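# Slide both server top covers shut until they lock

## Task

Get the top cover of each of the two servers slid fully closed so that it latches, and leave both latched. A cover latches either when it is pushed shut firmly or when it is slid closed while both of its release buttons are pressed and held.

## Robot and tools

Robot: two arms, left_arm and right_arm, each ending in a five-finger hand. right_arm has a right hand; left_arm has a mirrored left hand. In the scene frame the left base sits at (-0.064, +0.524, -0.001) m and the right base at (+0.014, -0.493, 0) m, both turned only slightly about z. A post stands on the floor behind the arms.

Frames: the scene frame has its origin at table-top height between the arms, +z up, +x out across the table, and left_arm on the +y side. Camera names do not follow these sides. Hand poses, velocities, Hand targets and wrist-camera poses are in each arm's own base frame. Fixed cameras and the table use the scene frame.

Hand point: a point 0.15 m out from the wrist flange and 0.05 m in front of the palm. Its +z runs along straight fingers, +y points out of the palm, and +x runs across the palm away from the thumb on the right hand (toward the thumb on the left hand). Straight fingers reach 0.06 to 0.07 m past it. A bracket on the little-finger side of the wrist can strike things. With fingers level, the wrist may sit below the hand point and reach the table first.

A row is 28 numbers, each from -1 to 1. Left arm first: dx, dy, dz, rx, ry, rz, then little, ring, middle, index, thumb_bend, thumb_turn, force_limit, speed. Then the same 14 for the right arm. The six pose numbers are an offset, not a pose. They are measured from that arm's Hand target as it stood when the action or move began, along that arm's base axes, and every row in the action or move counts from that same start. 1.0 equals 0.6 m of travel or 180 degrees; rx, ry, rz form one rotation vector, turning about the hand point. Six zeros ask nothing new of that arm. Finger numbers: -1 straight/open, +1 curled. thumb_turn: -1 beside the palm, +1 facing the fingers. force_limit maps -1..+1 to about 0..10 N at the fingertip (0..15 N for the two thumb motors). speed rises from almost nothing at -1 to full at +0.48 and above. A hand has no no-change value: resend the last eight hand numbers you sent it, or, if none yet, its hand_measured six plus hand_force_limit and hand_speed.

Tools:
- execute_actions(actions, cameras): actions is a list of actions, each a list of up to 15 rows at 1/30 s per row; a short action keeps its final row to step 15. cameras is a list of names, ["all"] or []. Images come only if actions is empty or cameras requests them.
- move(target, speed, blend, stop_force, zero, blocking, cameras): drives each hand point in a straight line. target is one 28-number row or a list of up to 15 rows; every row's offsets are from the same starting Hand targets. speed is the path's top speed in m/s, 0.002 to 3.6 (default 0.25; turning capped at twice that in rad/s), one value or one per target. blend, in m, rounds corners of a list (0 stops at each). stop_force, 3 to 120 N, ends an arm's path when its wrist sensor feels that much push against its motion; the arm backs to just before the push and that becomes its Hand target. zero (default true) re-zeroes the sensor before the move. blocking=false returns early but cannot be combined with stop_force. The whole move is capped at 10 s. Its result adds a move: line giving the ending (done, off_target, moving, held, fault) and any limits (paced = pose clipped, held = steps withheld). A move is refused if the wrist would pass too close to its arm's first joint axis; route round the base.
- wait(seconds 0 to 3600), stop(), zoom_image(camera, region [x0, y0, x1, y1] pixels, at most 504 by 504), show_instructions(), zero_wrist_force(arm), finished_scene(scene = 1).

Cameras: cam_head_left, cam_head_right, cam_high (896x504 each), cam_left_wrist, cam_right_wrist (672x504, fisheye). Calibrations are given in the scene.

Results: end_effector_position (m) and quat_wxyz per hand in its base frame; velocities left out when joints are still. Hand target is the last commanded pose after clipping; the hand often settles a little short, and the next offset counts from the target. hand_measured, hand_stopped_by (moving, target, force, stalled, fault) and hand_load_n (positive means pushed open) follow the motor order above; a lost grip shows as load dropping toward 0. Wrist force and torque are along the hand's own axes, with a third line for the peak since last shown. Joint torques are raw drive outputs, noisy and offset.

Limits and cautions: commanded orientation is clipped to 32 degrees from the measured one each step. An arm stops for 10 s if contact torque reaches 139 N m at shoulder or elbow or 26 N m at a wrist joint, if outside force reaches about 150 N (give or take 25), or if a joint strays from its planned path (0.9 degrees at wrists, 7.5 at the others). Arms are stiff: aiming even slightly beyond a hard contact can fault, so push the covers with a slow move using stop_force, and after a push send the target back past the hand to relieve it. Motors warn at 70 °C and brake at 85 °C from holding, stretching or pushing into something unreachable. A clearance check holds back commands bringing the arms close together, but fingers can still collide; never grip or squeeze the other hand. Avoid drops, slams, fast impacts and heavy finger loads, and do not let anything leave the table. A loose object may occasionally get a small nudge from outside.

Each tool is called after "Request:" as a command line: name --argument value for each argument, lists and objects as JSON in quotes; but a table of rows of numbers goes row by row, as --pt "numbers of a row", without its own name.

Reference images:

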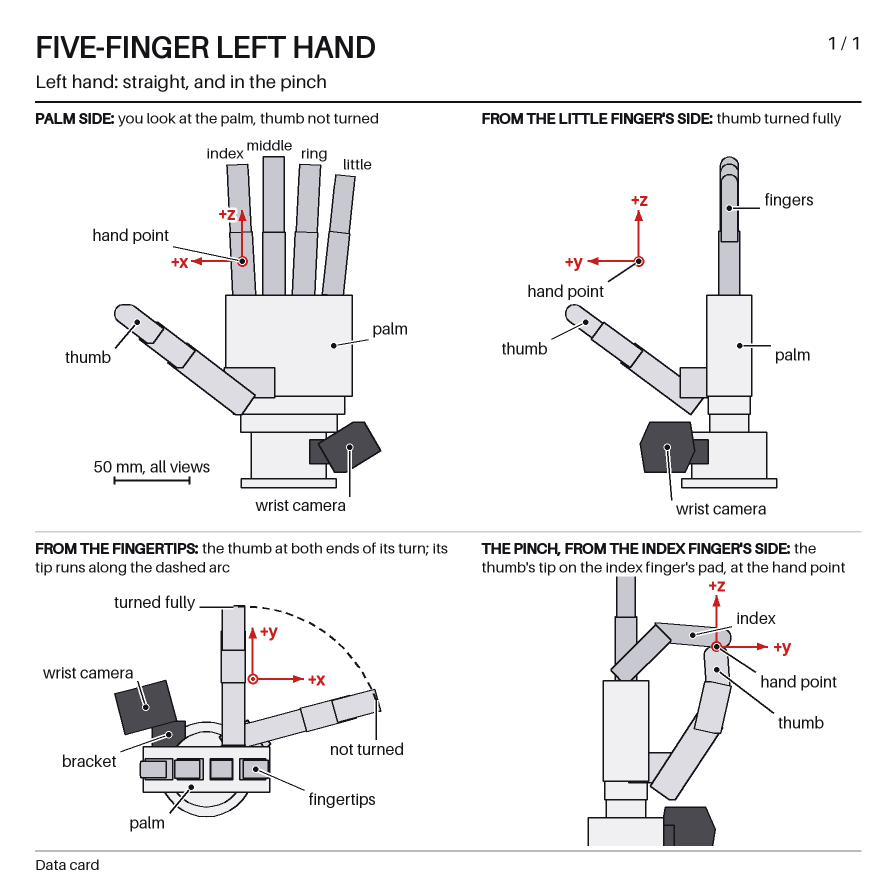

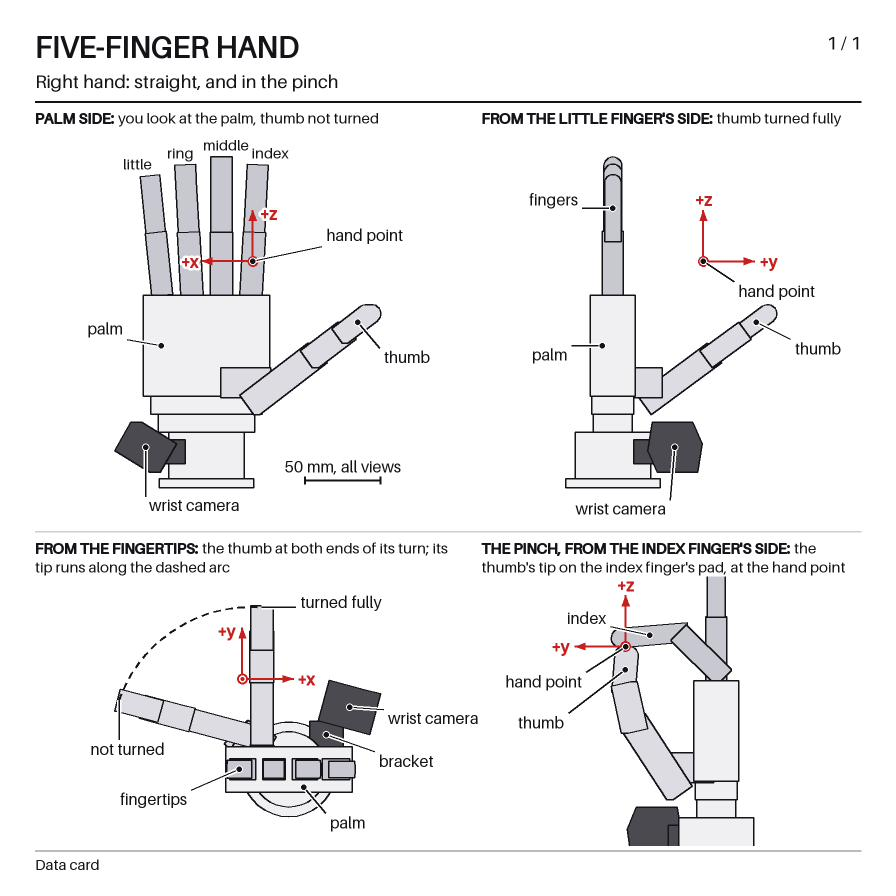

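## Session

Request:
execute_actions --actions '[]'

Scene clock: 0.00 s.
left_arm: end_effector_position=(+0.3769, -0.2168, +0.3162) hand_measured=(-1.000, -1.000, -1.000, -1.000, -1.000, -1.000) hand_load_n=(-0.5, +0.0, +0.0, +0.0, +0.0, +0.0) hand_stopped_by=(target, target, target, target, target, target) hand_force_limit=0.00 hand_speed=-0.80 end_effector_quat_wxyz=(-0.005, +0.644, +0.718, +0.264) | right_arm: end_effector_position=(-0.0575, +0.4689, +0.2061) hand_measured=(-1.000, -1.000, -1.000, -1.000, -1.000, -1.000) hand_load_n=(+0.0, +0.0, -0.5, +0.0, +0.0, +0.0) hand_stopped_by=(target, target, target, target, target, target) hand_force_limit=0.00 hand_speed=-0.80 end_effector_quat_wxyz=(+0.017, +0.097, +0.990, -0.097)
Joint positions: left_arm=[2.509 -1.839 -1.48 1.795 -2.102 -0.728] | right_arm=[1.506 -1.138 1.412 1.492 1.599 0.134]
Joint velocities: within noise
Joint torques (N m): no reading
Motor temperatures (°C): left_arm=[28 29 23 34 30 35] | right_arm=[23 26 28 35 33 32]
Wrist force (N): no reading
Wrist torque (N m): no reading
Wrist force, peak (N): no reading
Hand target: left_arm +0.3769, -0.2168, +0.3162; -0.005, +0.644, +0.718, +0.264 | right_arm -0.0575, +0.4689, +0.2061; +0.017, +0.097, +0.990, -0.097

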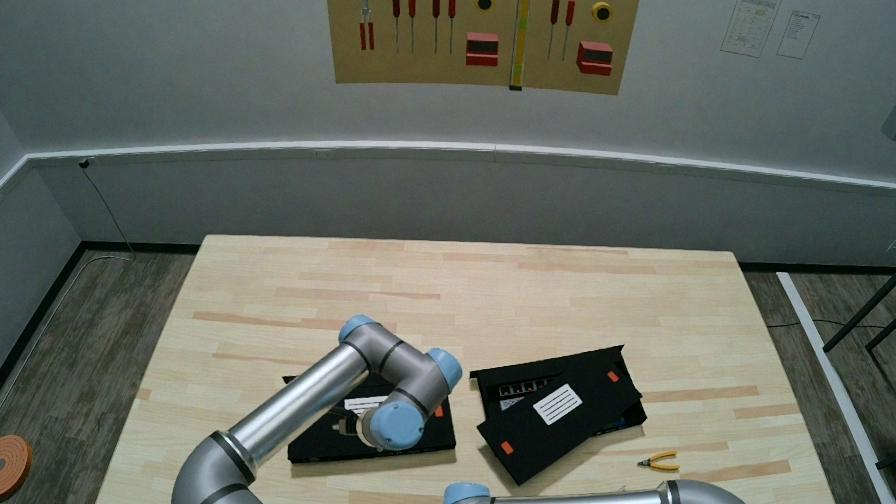

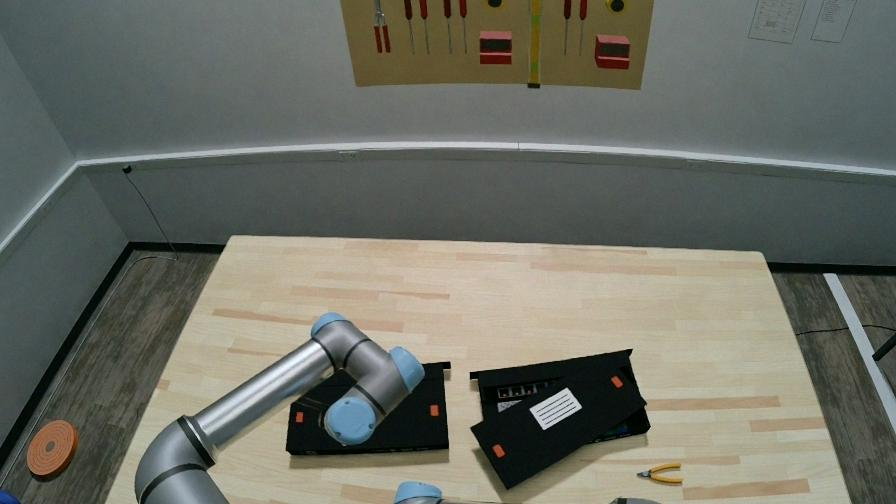

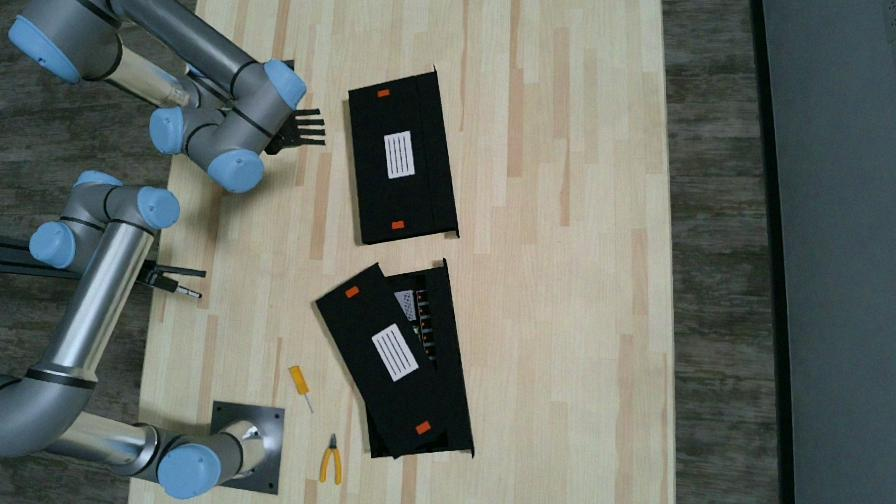

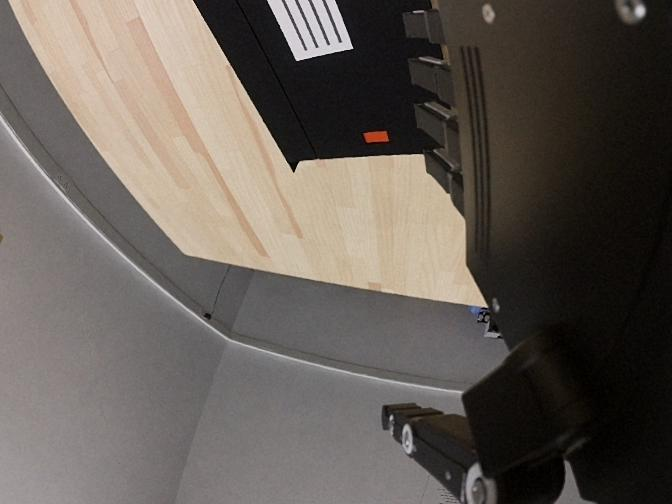

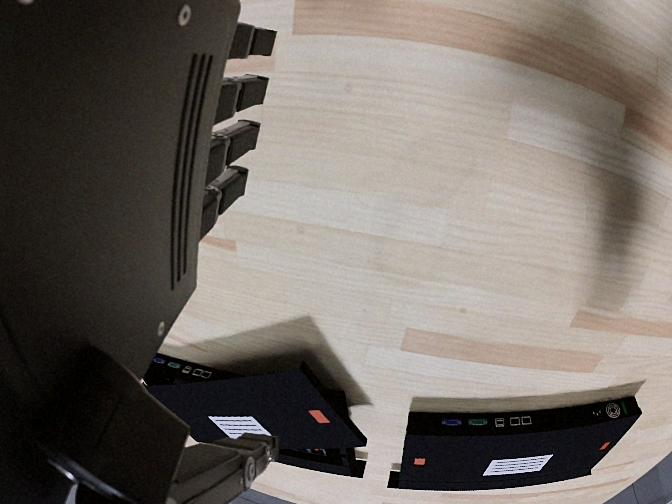

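Request:
zoom_image --camera "cam_high" --region '[300, 50, 500, 250]'

Request:
zoom_image --camera "cam_high" --region '[290, 250, 500, 470]'

Request:
zoom_image --camera "cam_head_right" --region '[250, 330, 460, 480]'

Request:
zoom_image --camera "cam_head_right" --region '[450, 330, 670, 500]'

Request:
zoom_image --camera "cam_right_wrist" --region '[130, 340, 660, 504]'

Scaled by 2.520 from the camera's image (finer frame: 1280x720).

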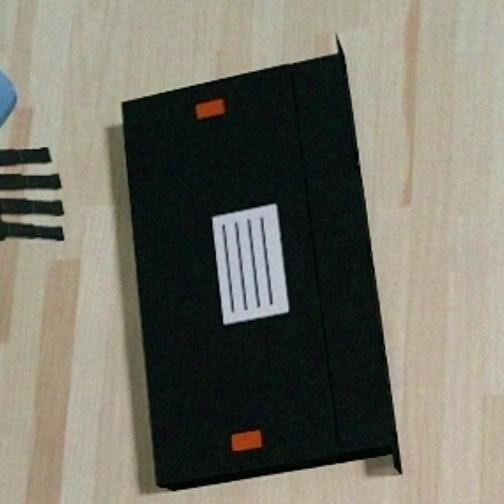

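Scaled by 2.291 from the camera's image (finer frame: 1280x720).

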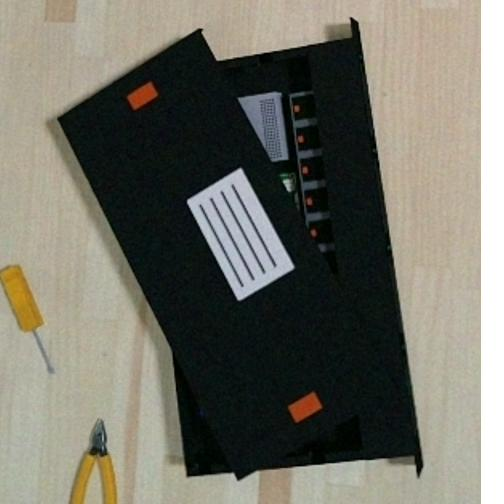

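Scaled by 2.400 from the camera's image (finer frame: 1280x720).

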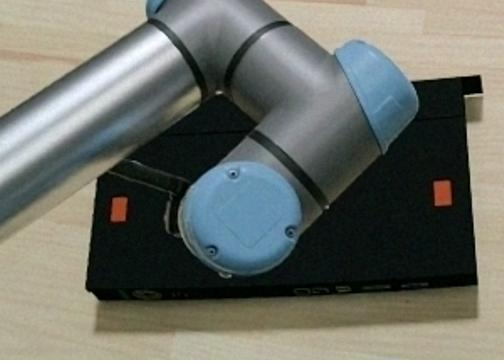

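Scaled by 2.291 from the camera's image (finer frame: 1280x720).

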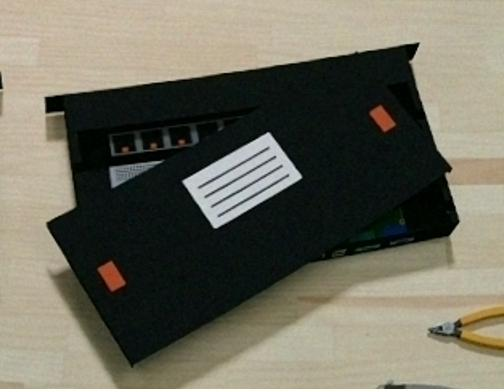

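Region (130, 340, 660, 504) is 530x164 pixels. A region can be at most 504 by 504 pixels.

Request:
move --target '[0,0,0,0,0,0,-1,-1,-1,-1,-1,-1,0,-0.8, 0.49,-0.29,0.40,0,0,0,-1,-1,-1,-1,-1,-1,0,-0.8]' --cameras '["all"]'

Scene clock: 26.97 s.
left_arm: end_effector_position=(+0.3769, -0.2168, +0.3162) hand_measured=(-1.000, -1.000, -1.000, -1.000, -1.000, -1.000) hand_load_n=(+0.0, +0.0, +0.0, +0.0, +0.0, +0.0) hand_stopped_by=(target, target, target, target, target, target) hand_force_limit=0.00 hand_speed=-0.80 end_effector_quat_wxyz=(-0.005, +0.644, +0.718, +0.264) | right_arm: end_effector_position=(+0.2364, +0.2949, +0.4460) hand_measured=(-1.000, -1.000, -1.000, -1.000, -1.000, -1.000) hand_load_n=(+0.0, +0.0, +0.0, +0.0, +0.0, +0.0) hand_stopped_by=(target, target, target, target, target, target) hand_force_limit=0.00 hand_speed=-0.80 end_effector_quat_wxyz=(+0.017, +0.097, +0.990, -0.097)
Joint positions: left_arm=[2.509 -1.839 -1.48 1.795 -2.102 -0.728] | right_arm=[0.6 -1.468 1.194 1.944 1.742 -0.766]
Joint torques (N m): left_arm=[0.13 30.74 18.35 -2.47 -0.73 -0.53] | right_arm=[-11.55 -9.75 -28.25 3.82 -1.61 -1.83]
Wrist force (N): left_arm=[0.0 0.4 0.0] | right_arm=[0.4 0.0 0.1]
Wrist torque (N m): left_arm=[0.06 -0.01 0.00] | right_arm=[-0.02 -0.09 0.08]
Wrist force, peak (N): left_arm=[0.3 0.4 -0.2] | right_arm=[1.0 0.3 0.7]
Hand target: left_arm +0.3769, -0.2168, +0.3162; -0.005, +0.644, +0.718, +0.264 | right_arm +0.2365, +0.2949, +0.4461; +0.017, +0.097, +0.990, -0.097
Off the commanded pose: left_arm 0.000 m, 0 deg | right_arm 0.000 m, 0 deg.
move: done
cam_right_wrist: T_world_to_cam=[[-0.07775, 0.96662, -0.24413, -0.1523], [0.86503, 0.18715, 0.46551, -0.4606], [0.49566, -0.17499, -0.85071, 0.42755]] pos_world=[0.17467, 0.30823, 0.54095]

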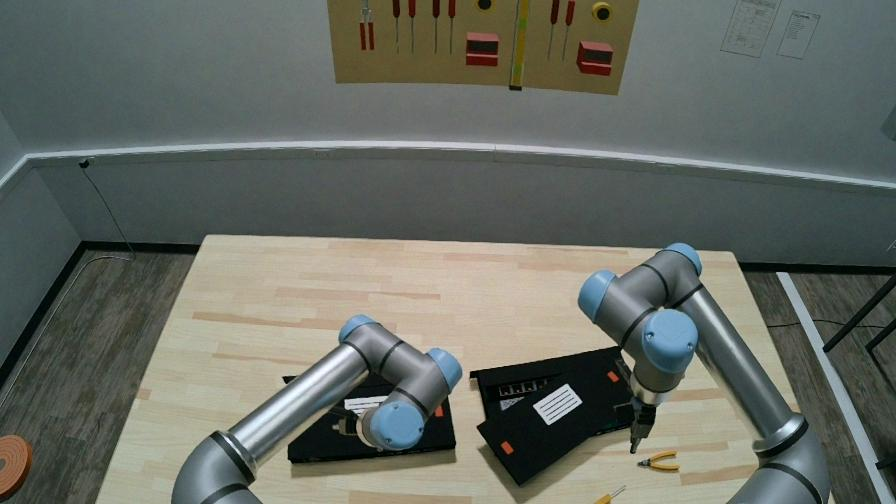

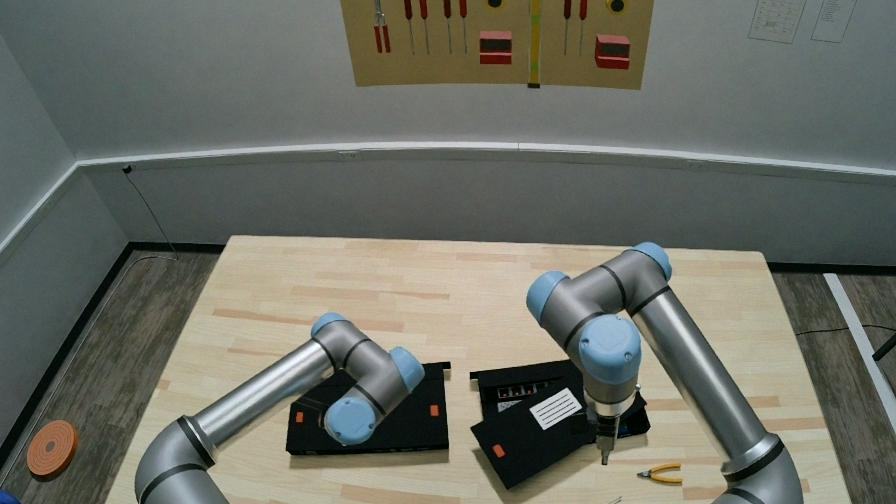

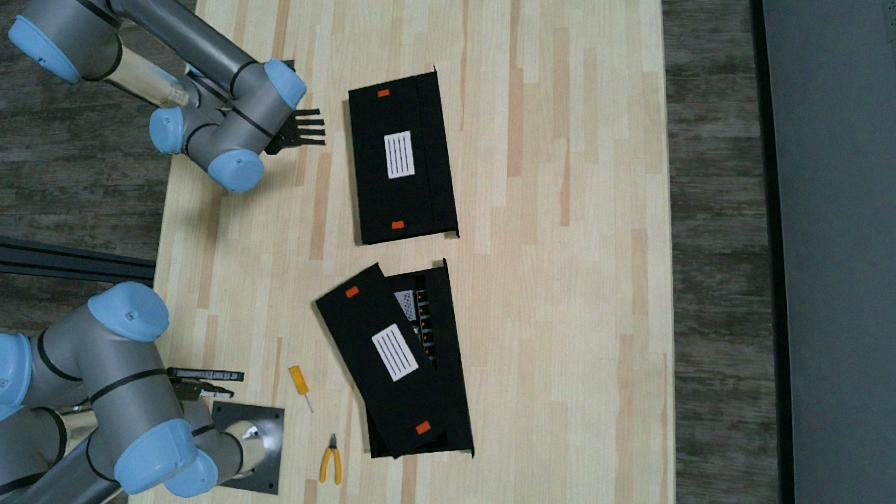

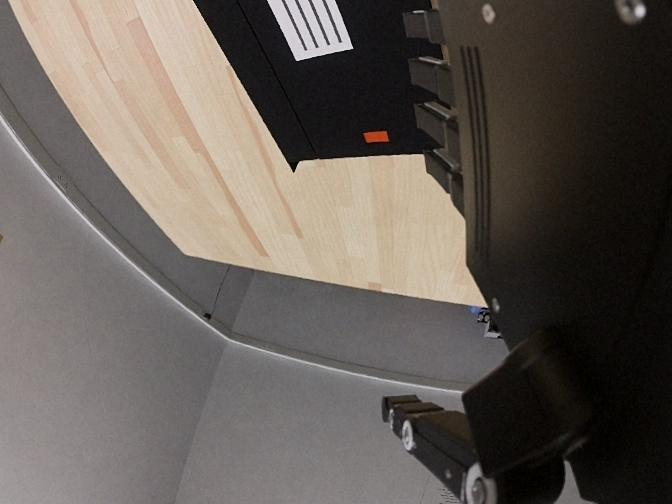

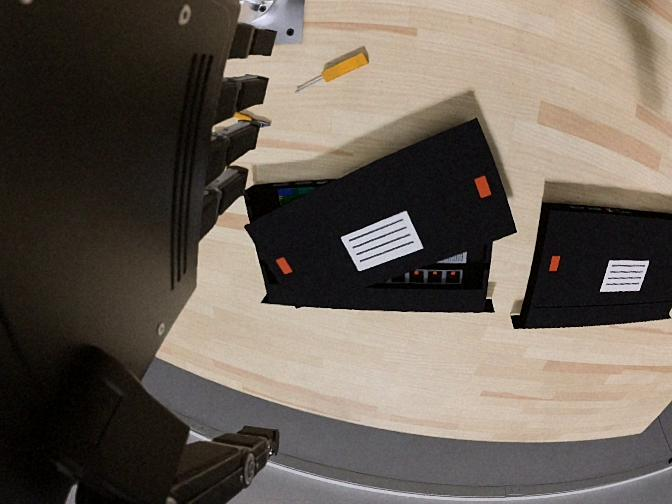

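Request:
zoom_image --camera "cam_right_wrist" --region '[230, 100, 530, 325]'

Request:
zoom_image --camera "cam_right_wrist" --region '[500, 180, 672, 350]'

Request:
zoom_image --camera "cam_high" --region '[310, 250, 410, 350]'

Request:
zoom_image --camera "cam_high" --region '[360, 380, 480, 480]'

Scaled by 1.680 from the camera's image (finer frame: 960x720).

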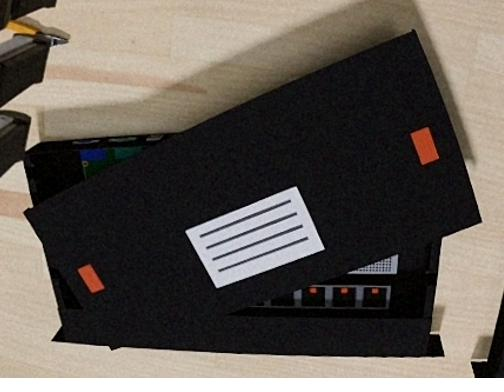

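Scaled by 2.930 from the camera's image (finer frame: 960x720).

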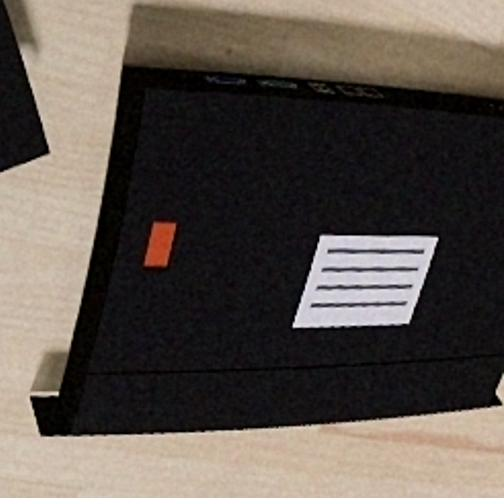

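Scaled by 5.040 from the camera's image (finer frame: 1280x720).

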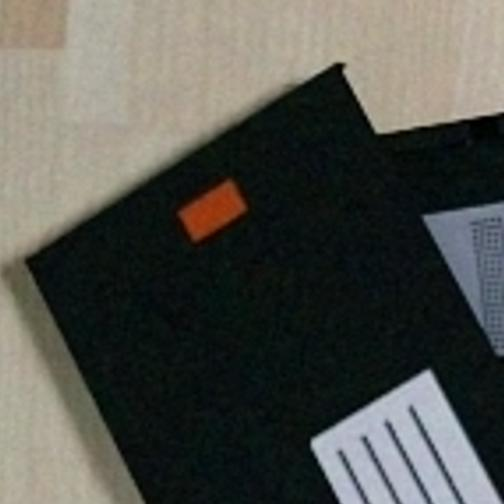

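Scaled by 4.200 from the camera's image (finer frame: 1280x720).

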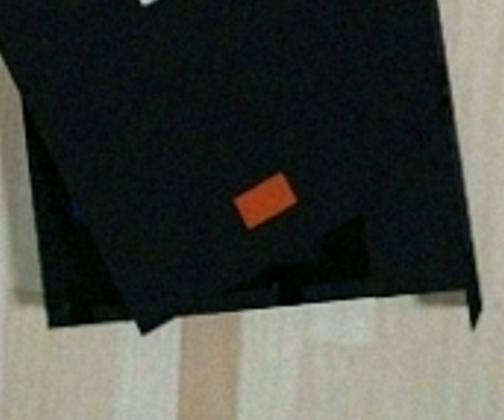

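Request:
move --target '[0,0,0,0,0,0,-1,-1,-1,-1,-1,-1,0,-0.8, -0.1,0.0,-0.25,0,0,0,-1,-1,-1,-1,-1,-1,0,-0.8]' --cameras '["cam_right_wrist"]'

Scene clock: 71.03 s.
left_arm: end_effector_position=(+0.3769, -0.2168, +0.3162) hand_measured=(-1.000, -1.000, -1.000, -1.000, -1.000, -1.000) hand_load_n=(+0.0, +0.0, +0.0, +0.0, +0.0, +0.0) hand_stopped_by=(target, target, target, target, target, target) hand_force_limit=0.00 hand_speed=-0.80 end_effector_quat_wxyz=(-0.005, +0.644, +0.718, +0.264) | right_arm: end_effector_position=(+0.1765, +0.2949, +0.2961) hand_measured=(-1.000, -1.000, -1.000, -1.000, -1.000, -1.000) hand_load_n=(+0.0, +0.0, +0.0, +0.0, -0.5, +0.0) hand_stopped_by=(target, target, target, target, target, target) hand_force_limit=0.00 hand_speed=-0.80 end_effector_quat_wxyz=(+0.017, +0.097, +0.990, -0.097)
Joint positions: left_arm=[2.509 -1.839 -1.48 1.795 -2.102 -0.728] | right_arm=[0.72 -1.57 1.693 1.567 1.729 -0.646]
Joint torques (N m): left_arm=[0.08 30.64 18.48 -2.6 -0.73 -0.62] | right_arm=[8.93 -30.83 -8.62 1.16 -1.62 1.83]
Wrist force (N): left_arm=[0.2 0.2 0.1] | right_arm=[0.0 0.0 0.2]
Wrist torque (N m): left_arm=[0.03 -0.03 0.01] | right_arm=[-0.03 -0.03 -0.02]
Wrist force, peak (N): left_arm=[-0.4 0.2 0.4] | right_arm=[0.7 0.0 1.3]
Hand target: left_arm +0.3769, -0.2168, +0.3162; -0.005, +0.644, +0.718, +0.264 | right_arm +0.1765, +0.2949, +0.2961; +0.017, +0.097, +0.990, -0.097
Off the commanded pose: left_arm 0.000 m, 0 deg | right_arm 0.000 m, 0 deg.
move: done
cam_right_wrist: T_world_to_cam=[[-0.07775, 0.96662, -0.24413, -0.19346], [0.86507, 0.18713, 0.46544, -0.33896], [0.49559, -0.175, -0.85075, 0.32973]] pos_world=[0.11477, 0.30813, 0.39105]

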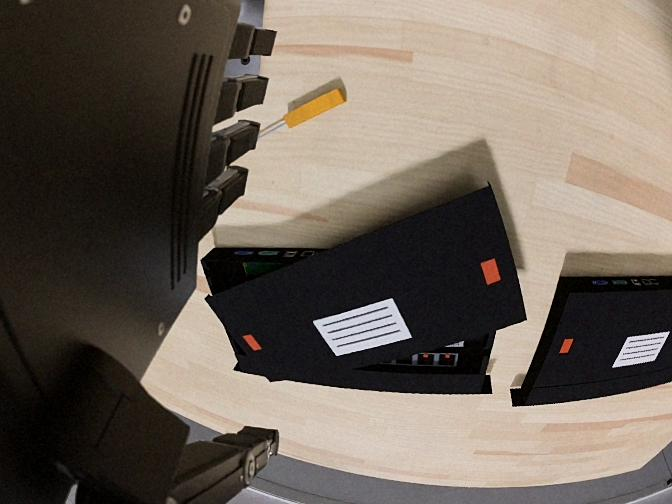

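Request:
zoom_image --camera "cam_right_wrist" --region '[190, 170, 390, 395]'

Request:
zoom_image --camera "cam_right_wrist" --region '[380, 160, 540, 400]'

Request:
zoom_image --camera "cam_right_wrist" --region '[500, 240, 672, 420]'

Scaled by 2.240 from the camera's image (finer frame: 960x720).

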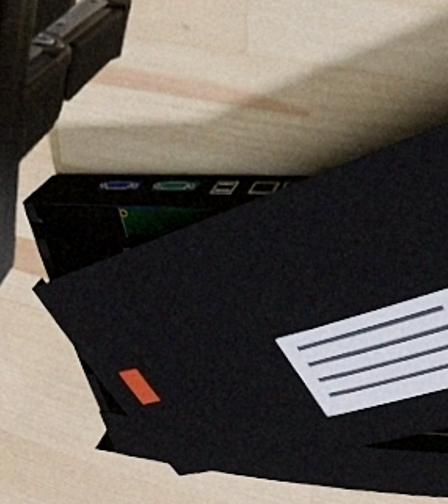

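Scaled by 2.100 from the camera's image (finer frame: 960x720).

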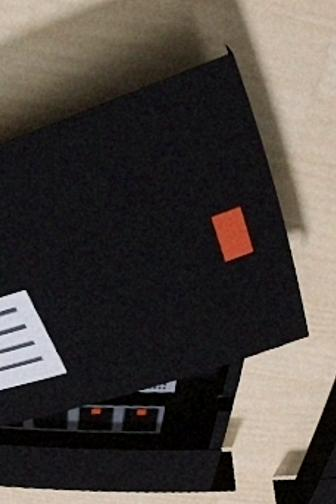

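Scaled by 2.800 from the camera's image (finer frame: 960x720).

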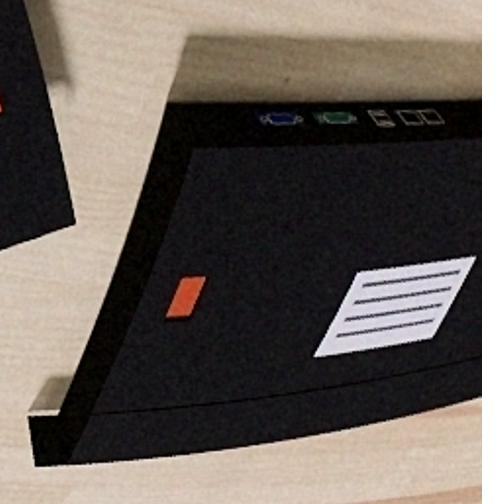

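Request:
move --target '[0,0,0,0,0,0,-1,-1,-1,-1,-1,-1,0,-0.8, -0.13,0.13,-0.12,0,-0.24,0,-1,-1,-1,-1,-1,-1,0,-0.8]' --cameras '["cam_right_wrist","cam_high"]'

Scene clock: 80.13 s.
left_arm: end_effector_position=(+0.3769, -0.2168, +0.3162) hand_measured=(-1.000, -1.000, -1.000, -1.000, -1.000, -1.000) hand_load_n=(+0.0, +0.0, +0.0, +0.0, +0.0, +0.0) hand_stopped_by=(target, target, target, target, target, target) hand_force_limit=0.00 hand_speed=-0.80 end_effector_quat_wxyz=(-0.005, +0.644, +0.718, +0.264) | right_arm: end_effector_position=(+0.0985, +0.3729, +0.2241) hand_measured=(-1.000, -1.000, -1.000, -1.000, -1.000, -1.000) hand_load_n=(+0.0, +0.0, +0.0, +0.0, +0.0, +0.0) hand_stopped_by=(target, target, target, target, target, target) hand_force_limit=0.00 hand_speed=-0.80 end_effector_quat_wxyz=(+0.381, +0.126, +0.914, -0.054)
Joint positions: left_arm=[2.509 -1.839 -1.48 1.795 -2.102 -0.728] | right_arm=[1.506 -1.265 1.83 1.217 2.337 0.295]
Joint torques (N m): left_arm=[0.15 30.75 18.93 -2.82 -0.82 -0.57] | right_arm=[9.18 -16.06 -25.62 3.74 2.9 1.67]
Wrist force (N): left_arm=[-0.1 0.2 -0.2] | right_arm=[-0.5 -0.2 0.1]
Wrist torque (N m): left_arm=[0.05 0.01 -0.01] | right_arm=[-0.15 -0.10 -0.14]
Wrist force, peak (N): left_arm=[0.4 0.3 -0.2] | right_arm=[-0.7 -0.5 0.2]
Hand target: left_arm +0.3769, -0.2168, +0.3162; -0.005, +0.644, +0.718, +0.264 | right_arm +0.0985, +0.3729, +0.2241; +0.381, +0.126, +0.914, -0.054
Off the commanded pose: left_arm 0.000 m, 0 deg | right_arm 0.000 m, 0 deg.
move: done
cam_right_wrist: T_world_to_cam=[[0.11032, 0.96664, -0.23118, -0.31394], [0.31205, 0.18715, 0.93145, -0.30248], [0.94364, -0.1749, -0.281, 0.14896]] pos_world=[-0.01154, 0.38613, 0.25103]
Images, in order (width x height): cam_high 896x504, cam_right_wrist 672x504.

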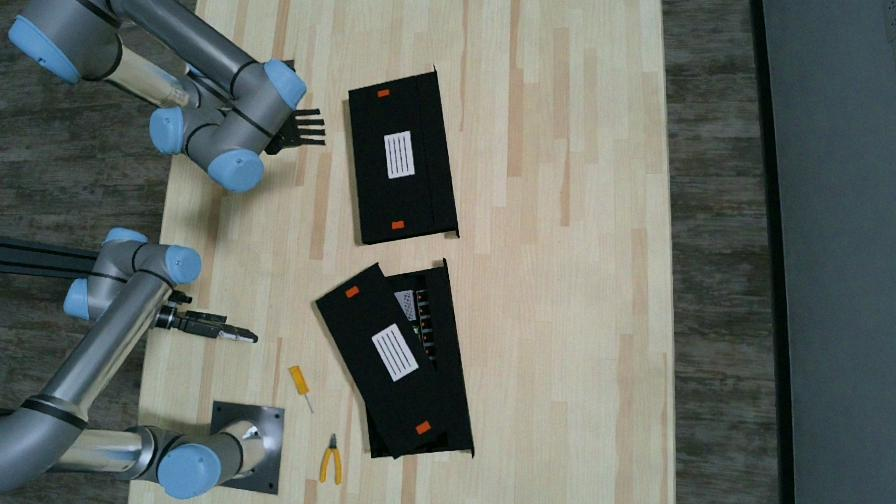

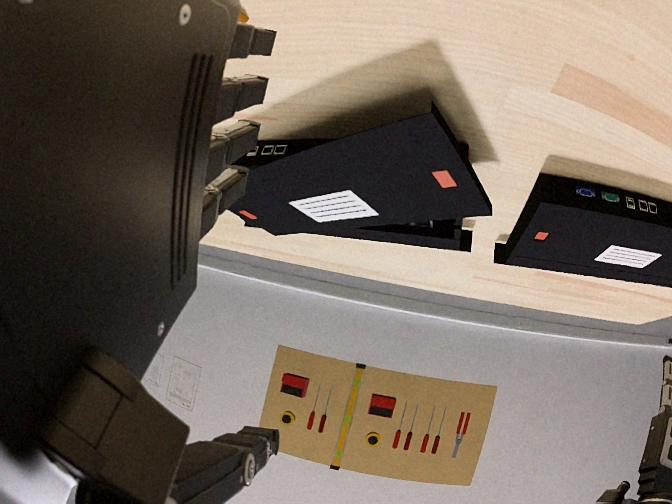

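Request:
zoom_image --camera "cam_right_wrist" --region '[370, 80, 520, 260]'

Request:
zoom_image --camera "cam_right_wrist" --region '[220, 100, 400, 260]'

Request:
zoom_image --camera "cam_right_wrist" --region '[490, 150, 672, 290]'

Scaled by 2.800 from the camera's image (finer frame: 960x720).

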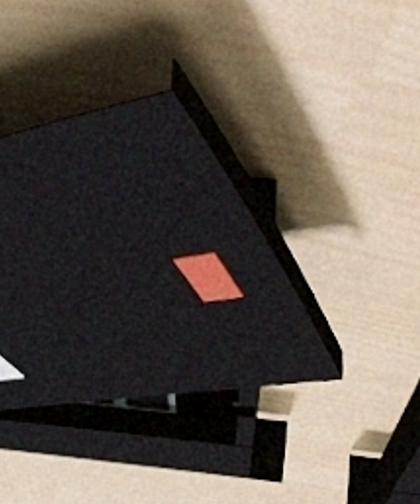

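Scaled by 2.800 from the camera's image (finer frame: 960x720).

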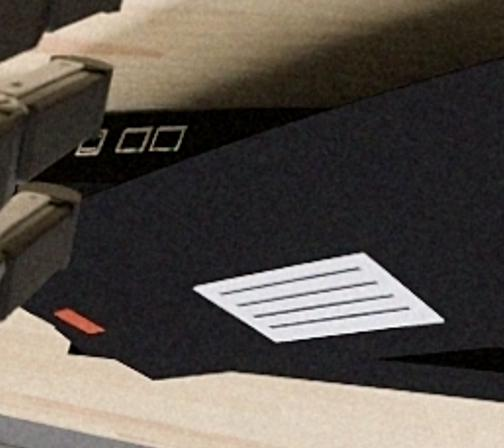

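Scaled by 2.769 from the camera's image (finer frame: 960x720).

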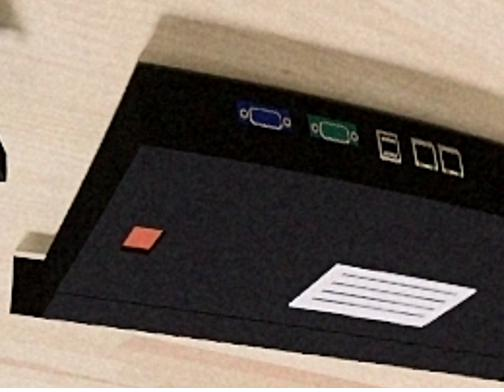

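Request:
move --pt "0 0 0 0 0 0 -1 -1 -1 -1 -1 -1 0 -0.8 0.5625 -0.713 0.127 0.0355 0.25 0.083 -1 -1 -1 -1 -1 -1 0 -0.8" --pt "-0.115 -0.352 -0.12 -0.0036 0.1913 -0.520 -1 -1 -1 -1 -1 -1 0 -0.8 0.5625 -0.713 0.127 0.0355 0.25 0.083 -1 -1 -1 -1 -1 -1 0 -0.8" --cameras '["all"]'

Scene clock: 115.13 s.
left_arm: end_effector_position=(+0.3079, -0.4280, +0.2442) hand_measured=(-1.000, -1.000, -1.000, -1.000, -1.000, -1.000) hand_load_n=(+0.0, +0.0, +0.0, +0.0, +0.0, +0.0) hand_stopped_by=(target, target, target, target, target, target) hand_force_limit=0.00 hand_speed=-0.80 end_effector_quat_wxyz=(+0.000, +1.000, +0.001, +0.000) | right_arm: end_effector_position=(+0.4360, -0.0549, +0.3003) hand_measured=(-1.000, -1.000, -1.000, -1.000, -1.000, -1.000) hand_load_n=(+0.0, +0.0, +0.0, +0.0, +0.0, +0.0) hand_stopped_by=(target, target, target, target, target, target) hand_force_limit=0.00 hand_speed=-0.80 end_effector_quat_wxyz=(-0.001, +0.000, +1.000, +0.000)
Joint positions: left_arm=[2.51 -1.941 -1.365 1.735 -1.571 0.937] | right_arm=[-0.598 -1.313 1.372 1.513 1.572 -2.17]
Joint torques (N m): left_arm=[-8.9 20.04 24.73 -5.1 1.71 1.87] | right_arm=[8.34 -16.84 -28.69 3.5 1.74 -1.27]
Wrist force (N): left_arm=[-0.5 0.2 -0.4] | right_arm=[0.3 0.1 0.1]
Wrist torque (N m): left_arm=[0.05 0.05 0.03] | right_arm=[-0.04 -0.05 0.06]
Wrist force, peak (N): left_arm=[-0.9 0.7 -0.5] | right_arm=[-0.6 -1.0 -0.1]
Hand target: left_arm +0.3079, -0.4280, +0.2442; +0.000, +1.000, +0.001, +0.000 | right_arm +0.4360, -0.0549, +0.3003; -0.001, +0.000, +1.000, +0.000
Off the commanded pose: left_arm 0.000 m, 0 deg | right_arm 0.000 m, 0 deg.
move: done
cam_left_wrist: T_world_to_cam=[[0.23602, 0.97143, 0.02497, 0.33267], [0.7991, -0.20865, 0.56383, -0.47885], [0.55293, -0.11312, -0.82552, 0.09959]] pos_world=[0.24907, -0.41181, 0.3439]
cam_right_wrist: T_world_to_cam=[[-0.27344, 0.96064, -0.04898, 0.19216], [0.83788, 0.26288, 0.47839, -0.48779], [0.47244, 0.08977, -0.87678, 0.17589]] pos_world=[0.37815, -0.07215, 0.39698]

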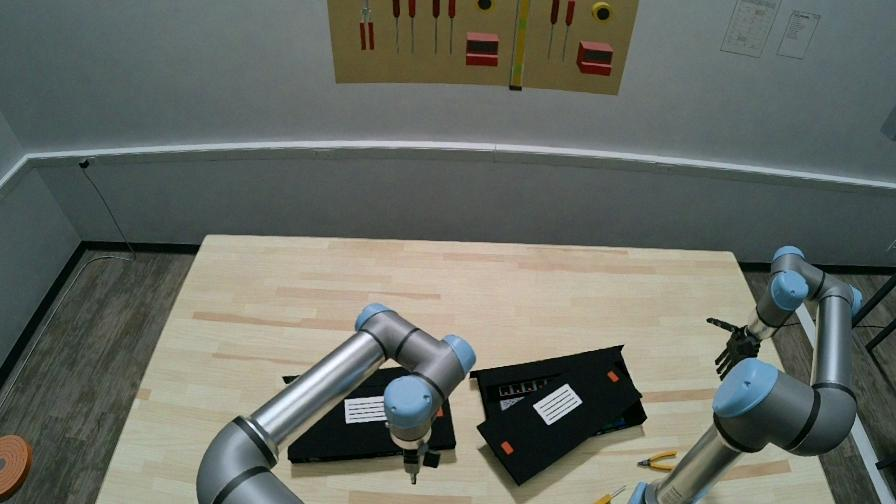

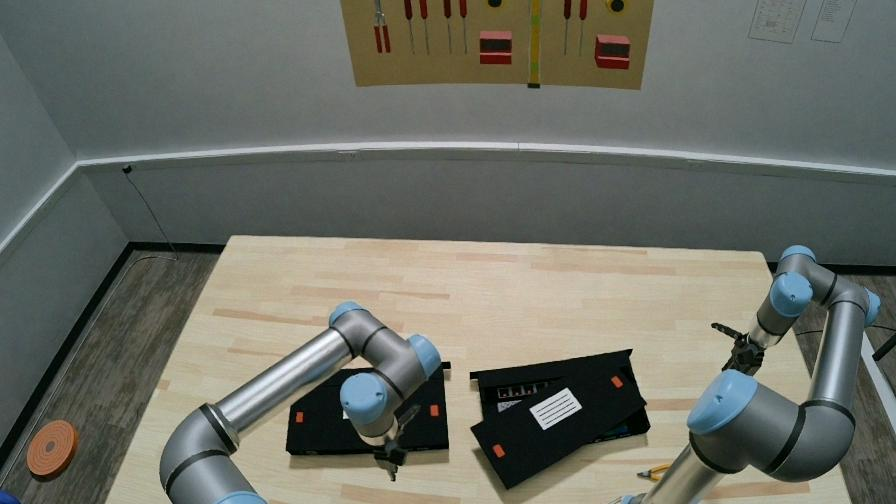

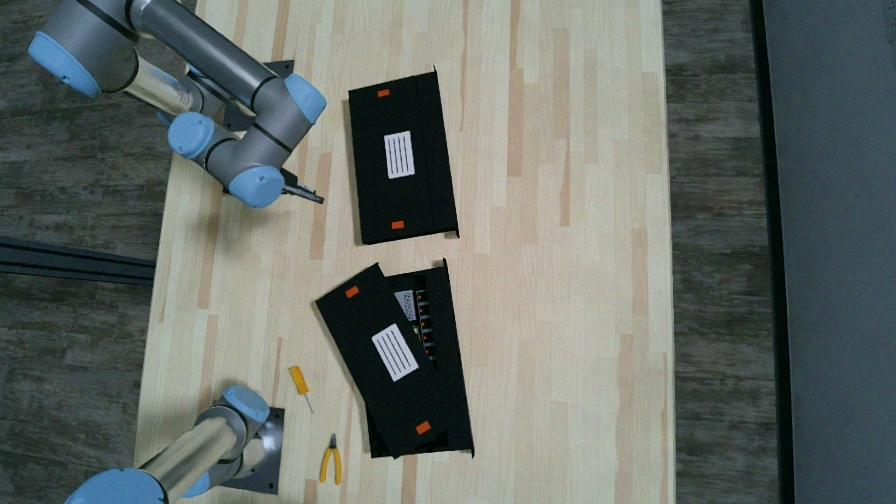

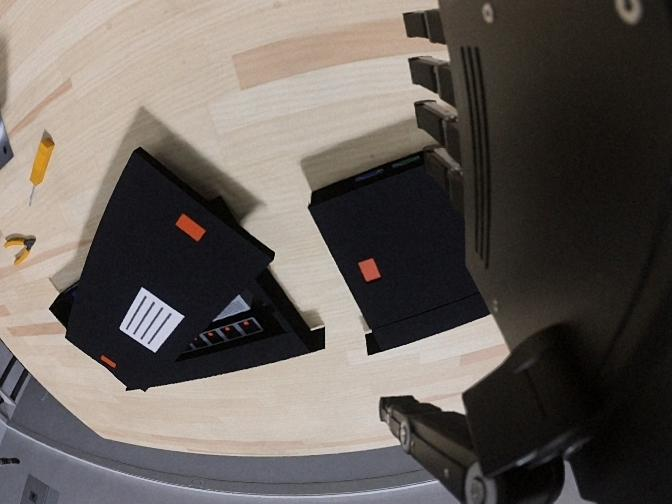

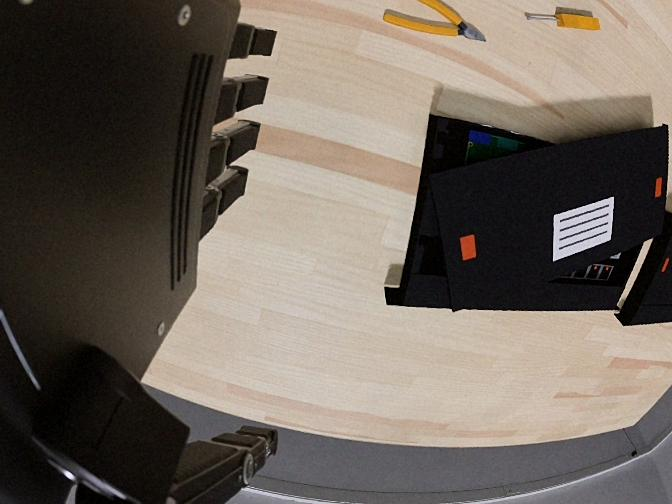

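Request:
zoom_image --camera "cam_left_wrist" --region '[90, 130, 340, 400]'

Request:
zoom_image --camera "cam_left_wrist" --region '[290, 140, 490, 370]'

Request:
zoom_image --camera "cam_right_wrist" --region '[380, 100, 672, 330]'

Scaled by 1.867 from the camera's image (finer frame: 960x720).

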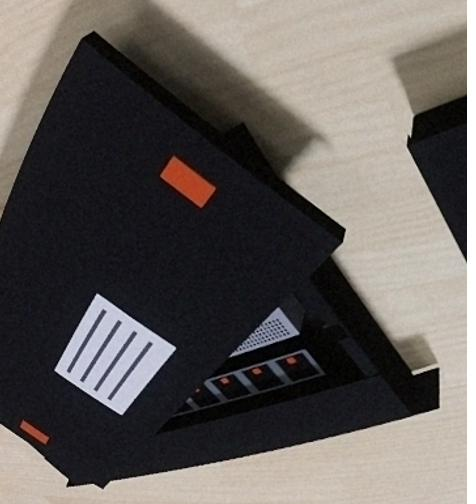

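Scaled by 2.191 from the camera's image (finer frame: 960x720).

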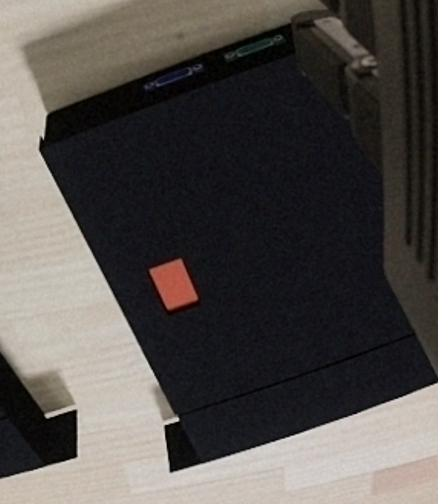

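Scaled by 1.726 from the camera's image (finer frame: 960x720).

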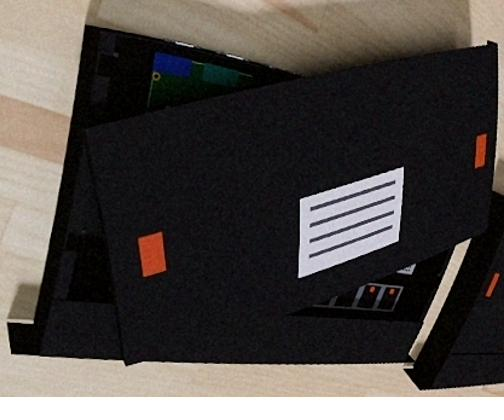

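Request:
zoom_image --camera "cam_left_wrist" --region '[290, 150, 390, 250]'

Request:
zoom_image --camera "cam_left_wrist" --region '[340, 290, 440, 370]'

Request:
zoom_image --camera "cam_high" --region '[335, 60, 405, 130]'

Request:
zoom_image --camera "cam_high" --region '[340, 190, 470, 260]'

Scaled by 5.040 from the camera's image (finer frame: 960x720).

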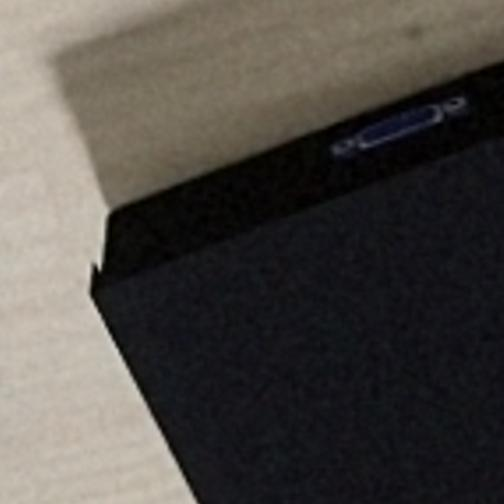

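Scaled by 5.040 from the camera's image (finer frame: 960x720).

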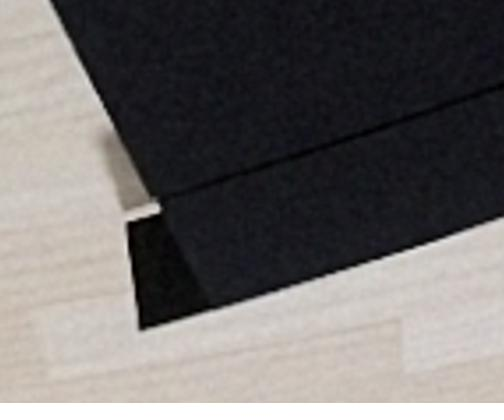

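Scaled by 7.200 from the camera's image (finer frame: 1280x720).

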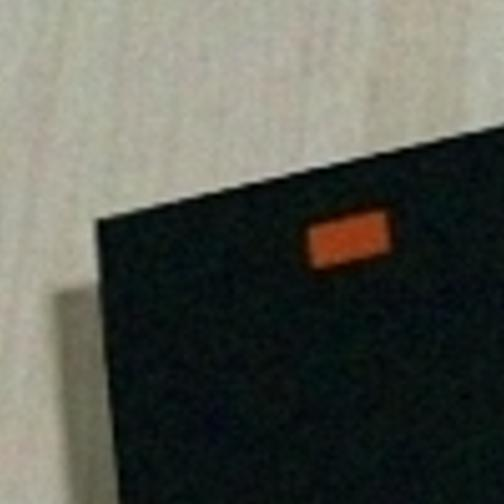

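Scaled by 3.877 from the camera's image (finer frame: 1280x720).

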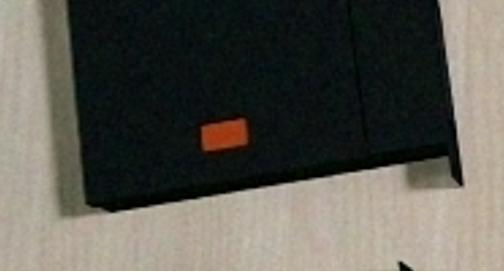

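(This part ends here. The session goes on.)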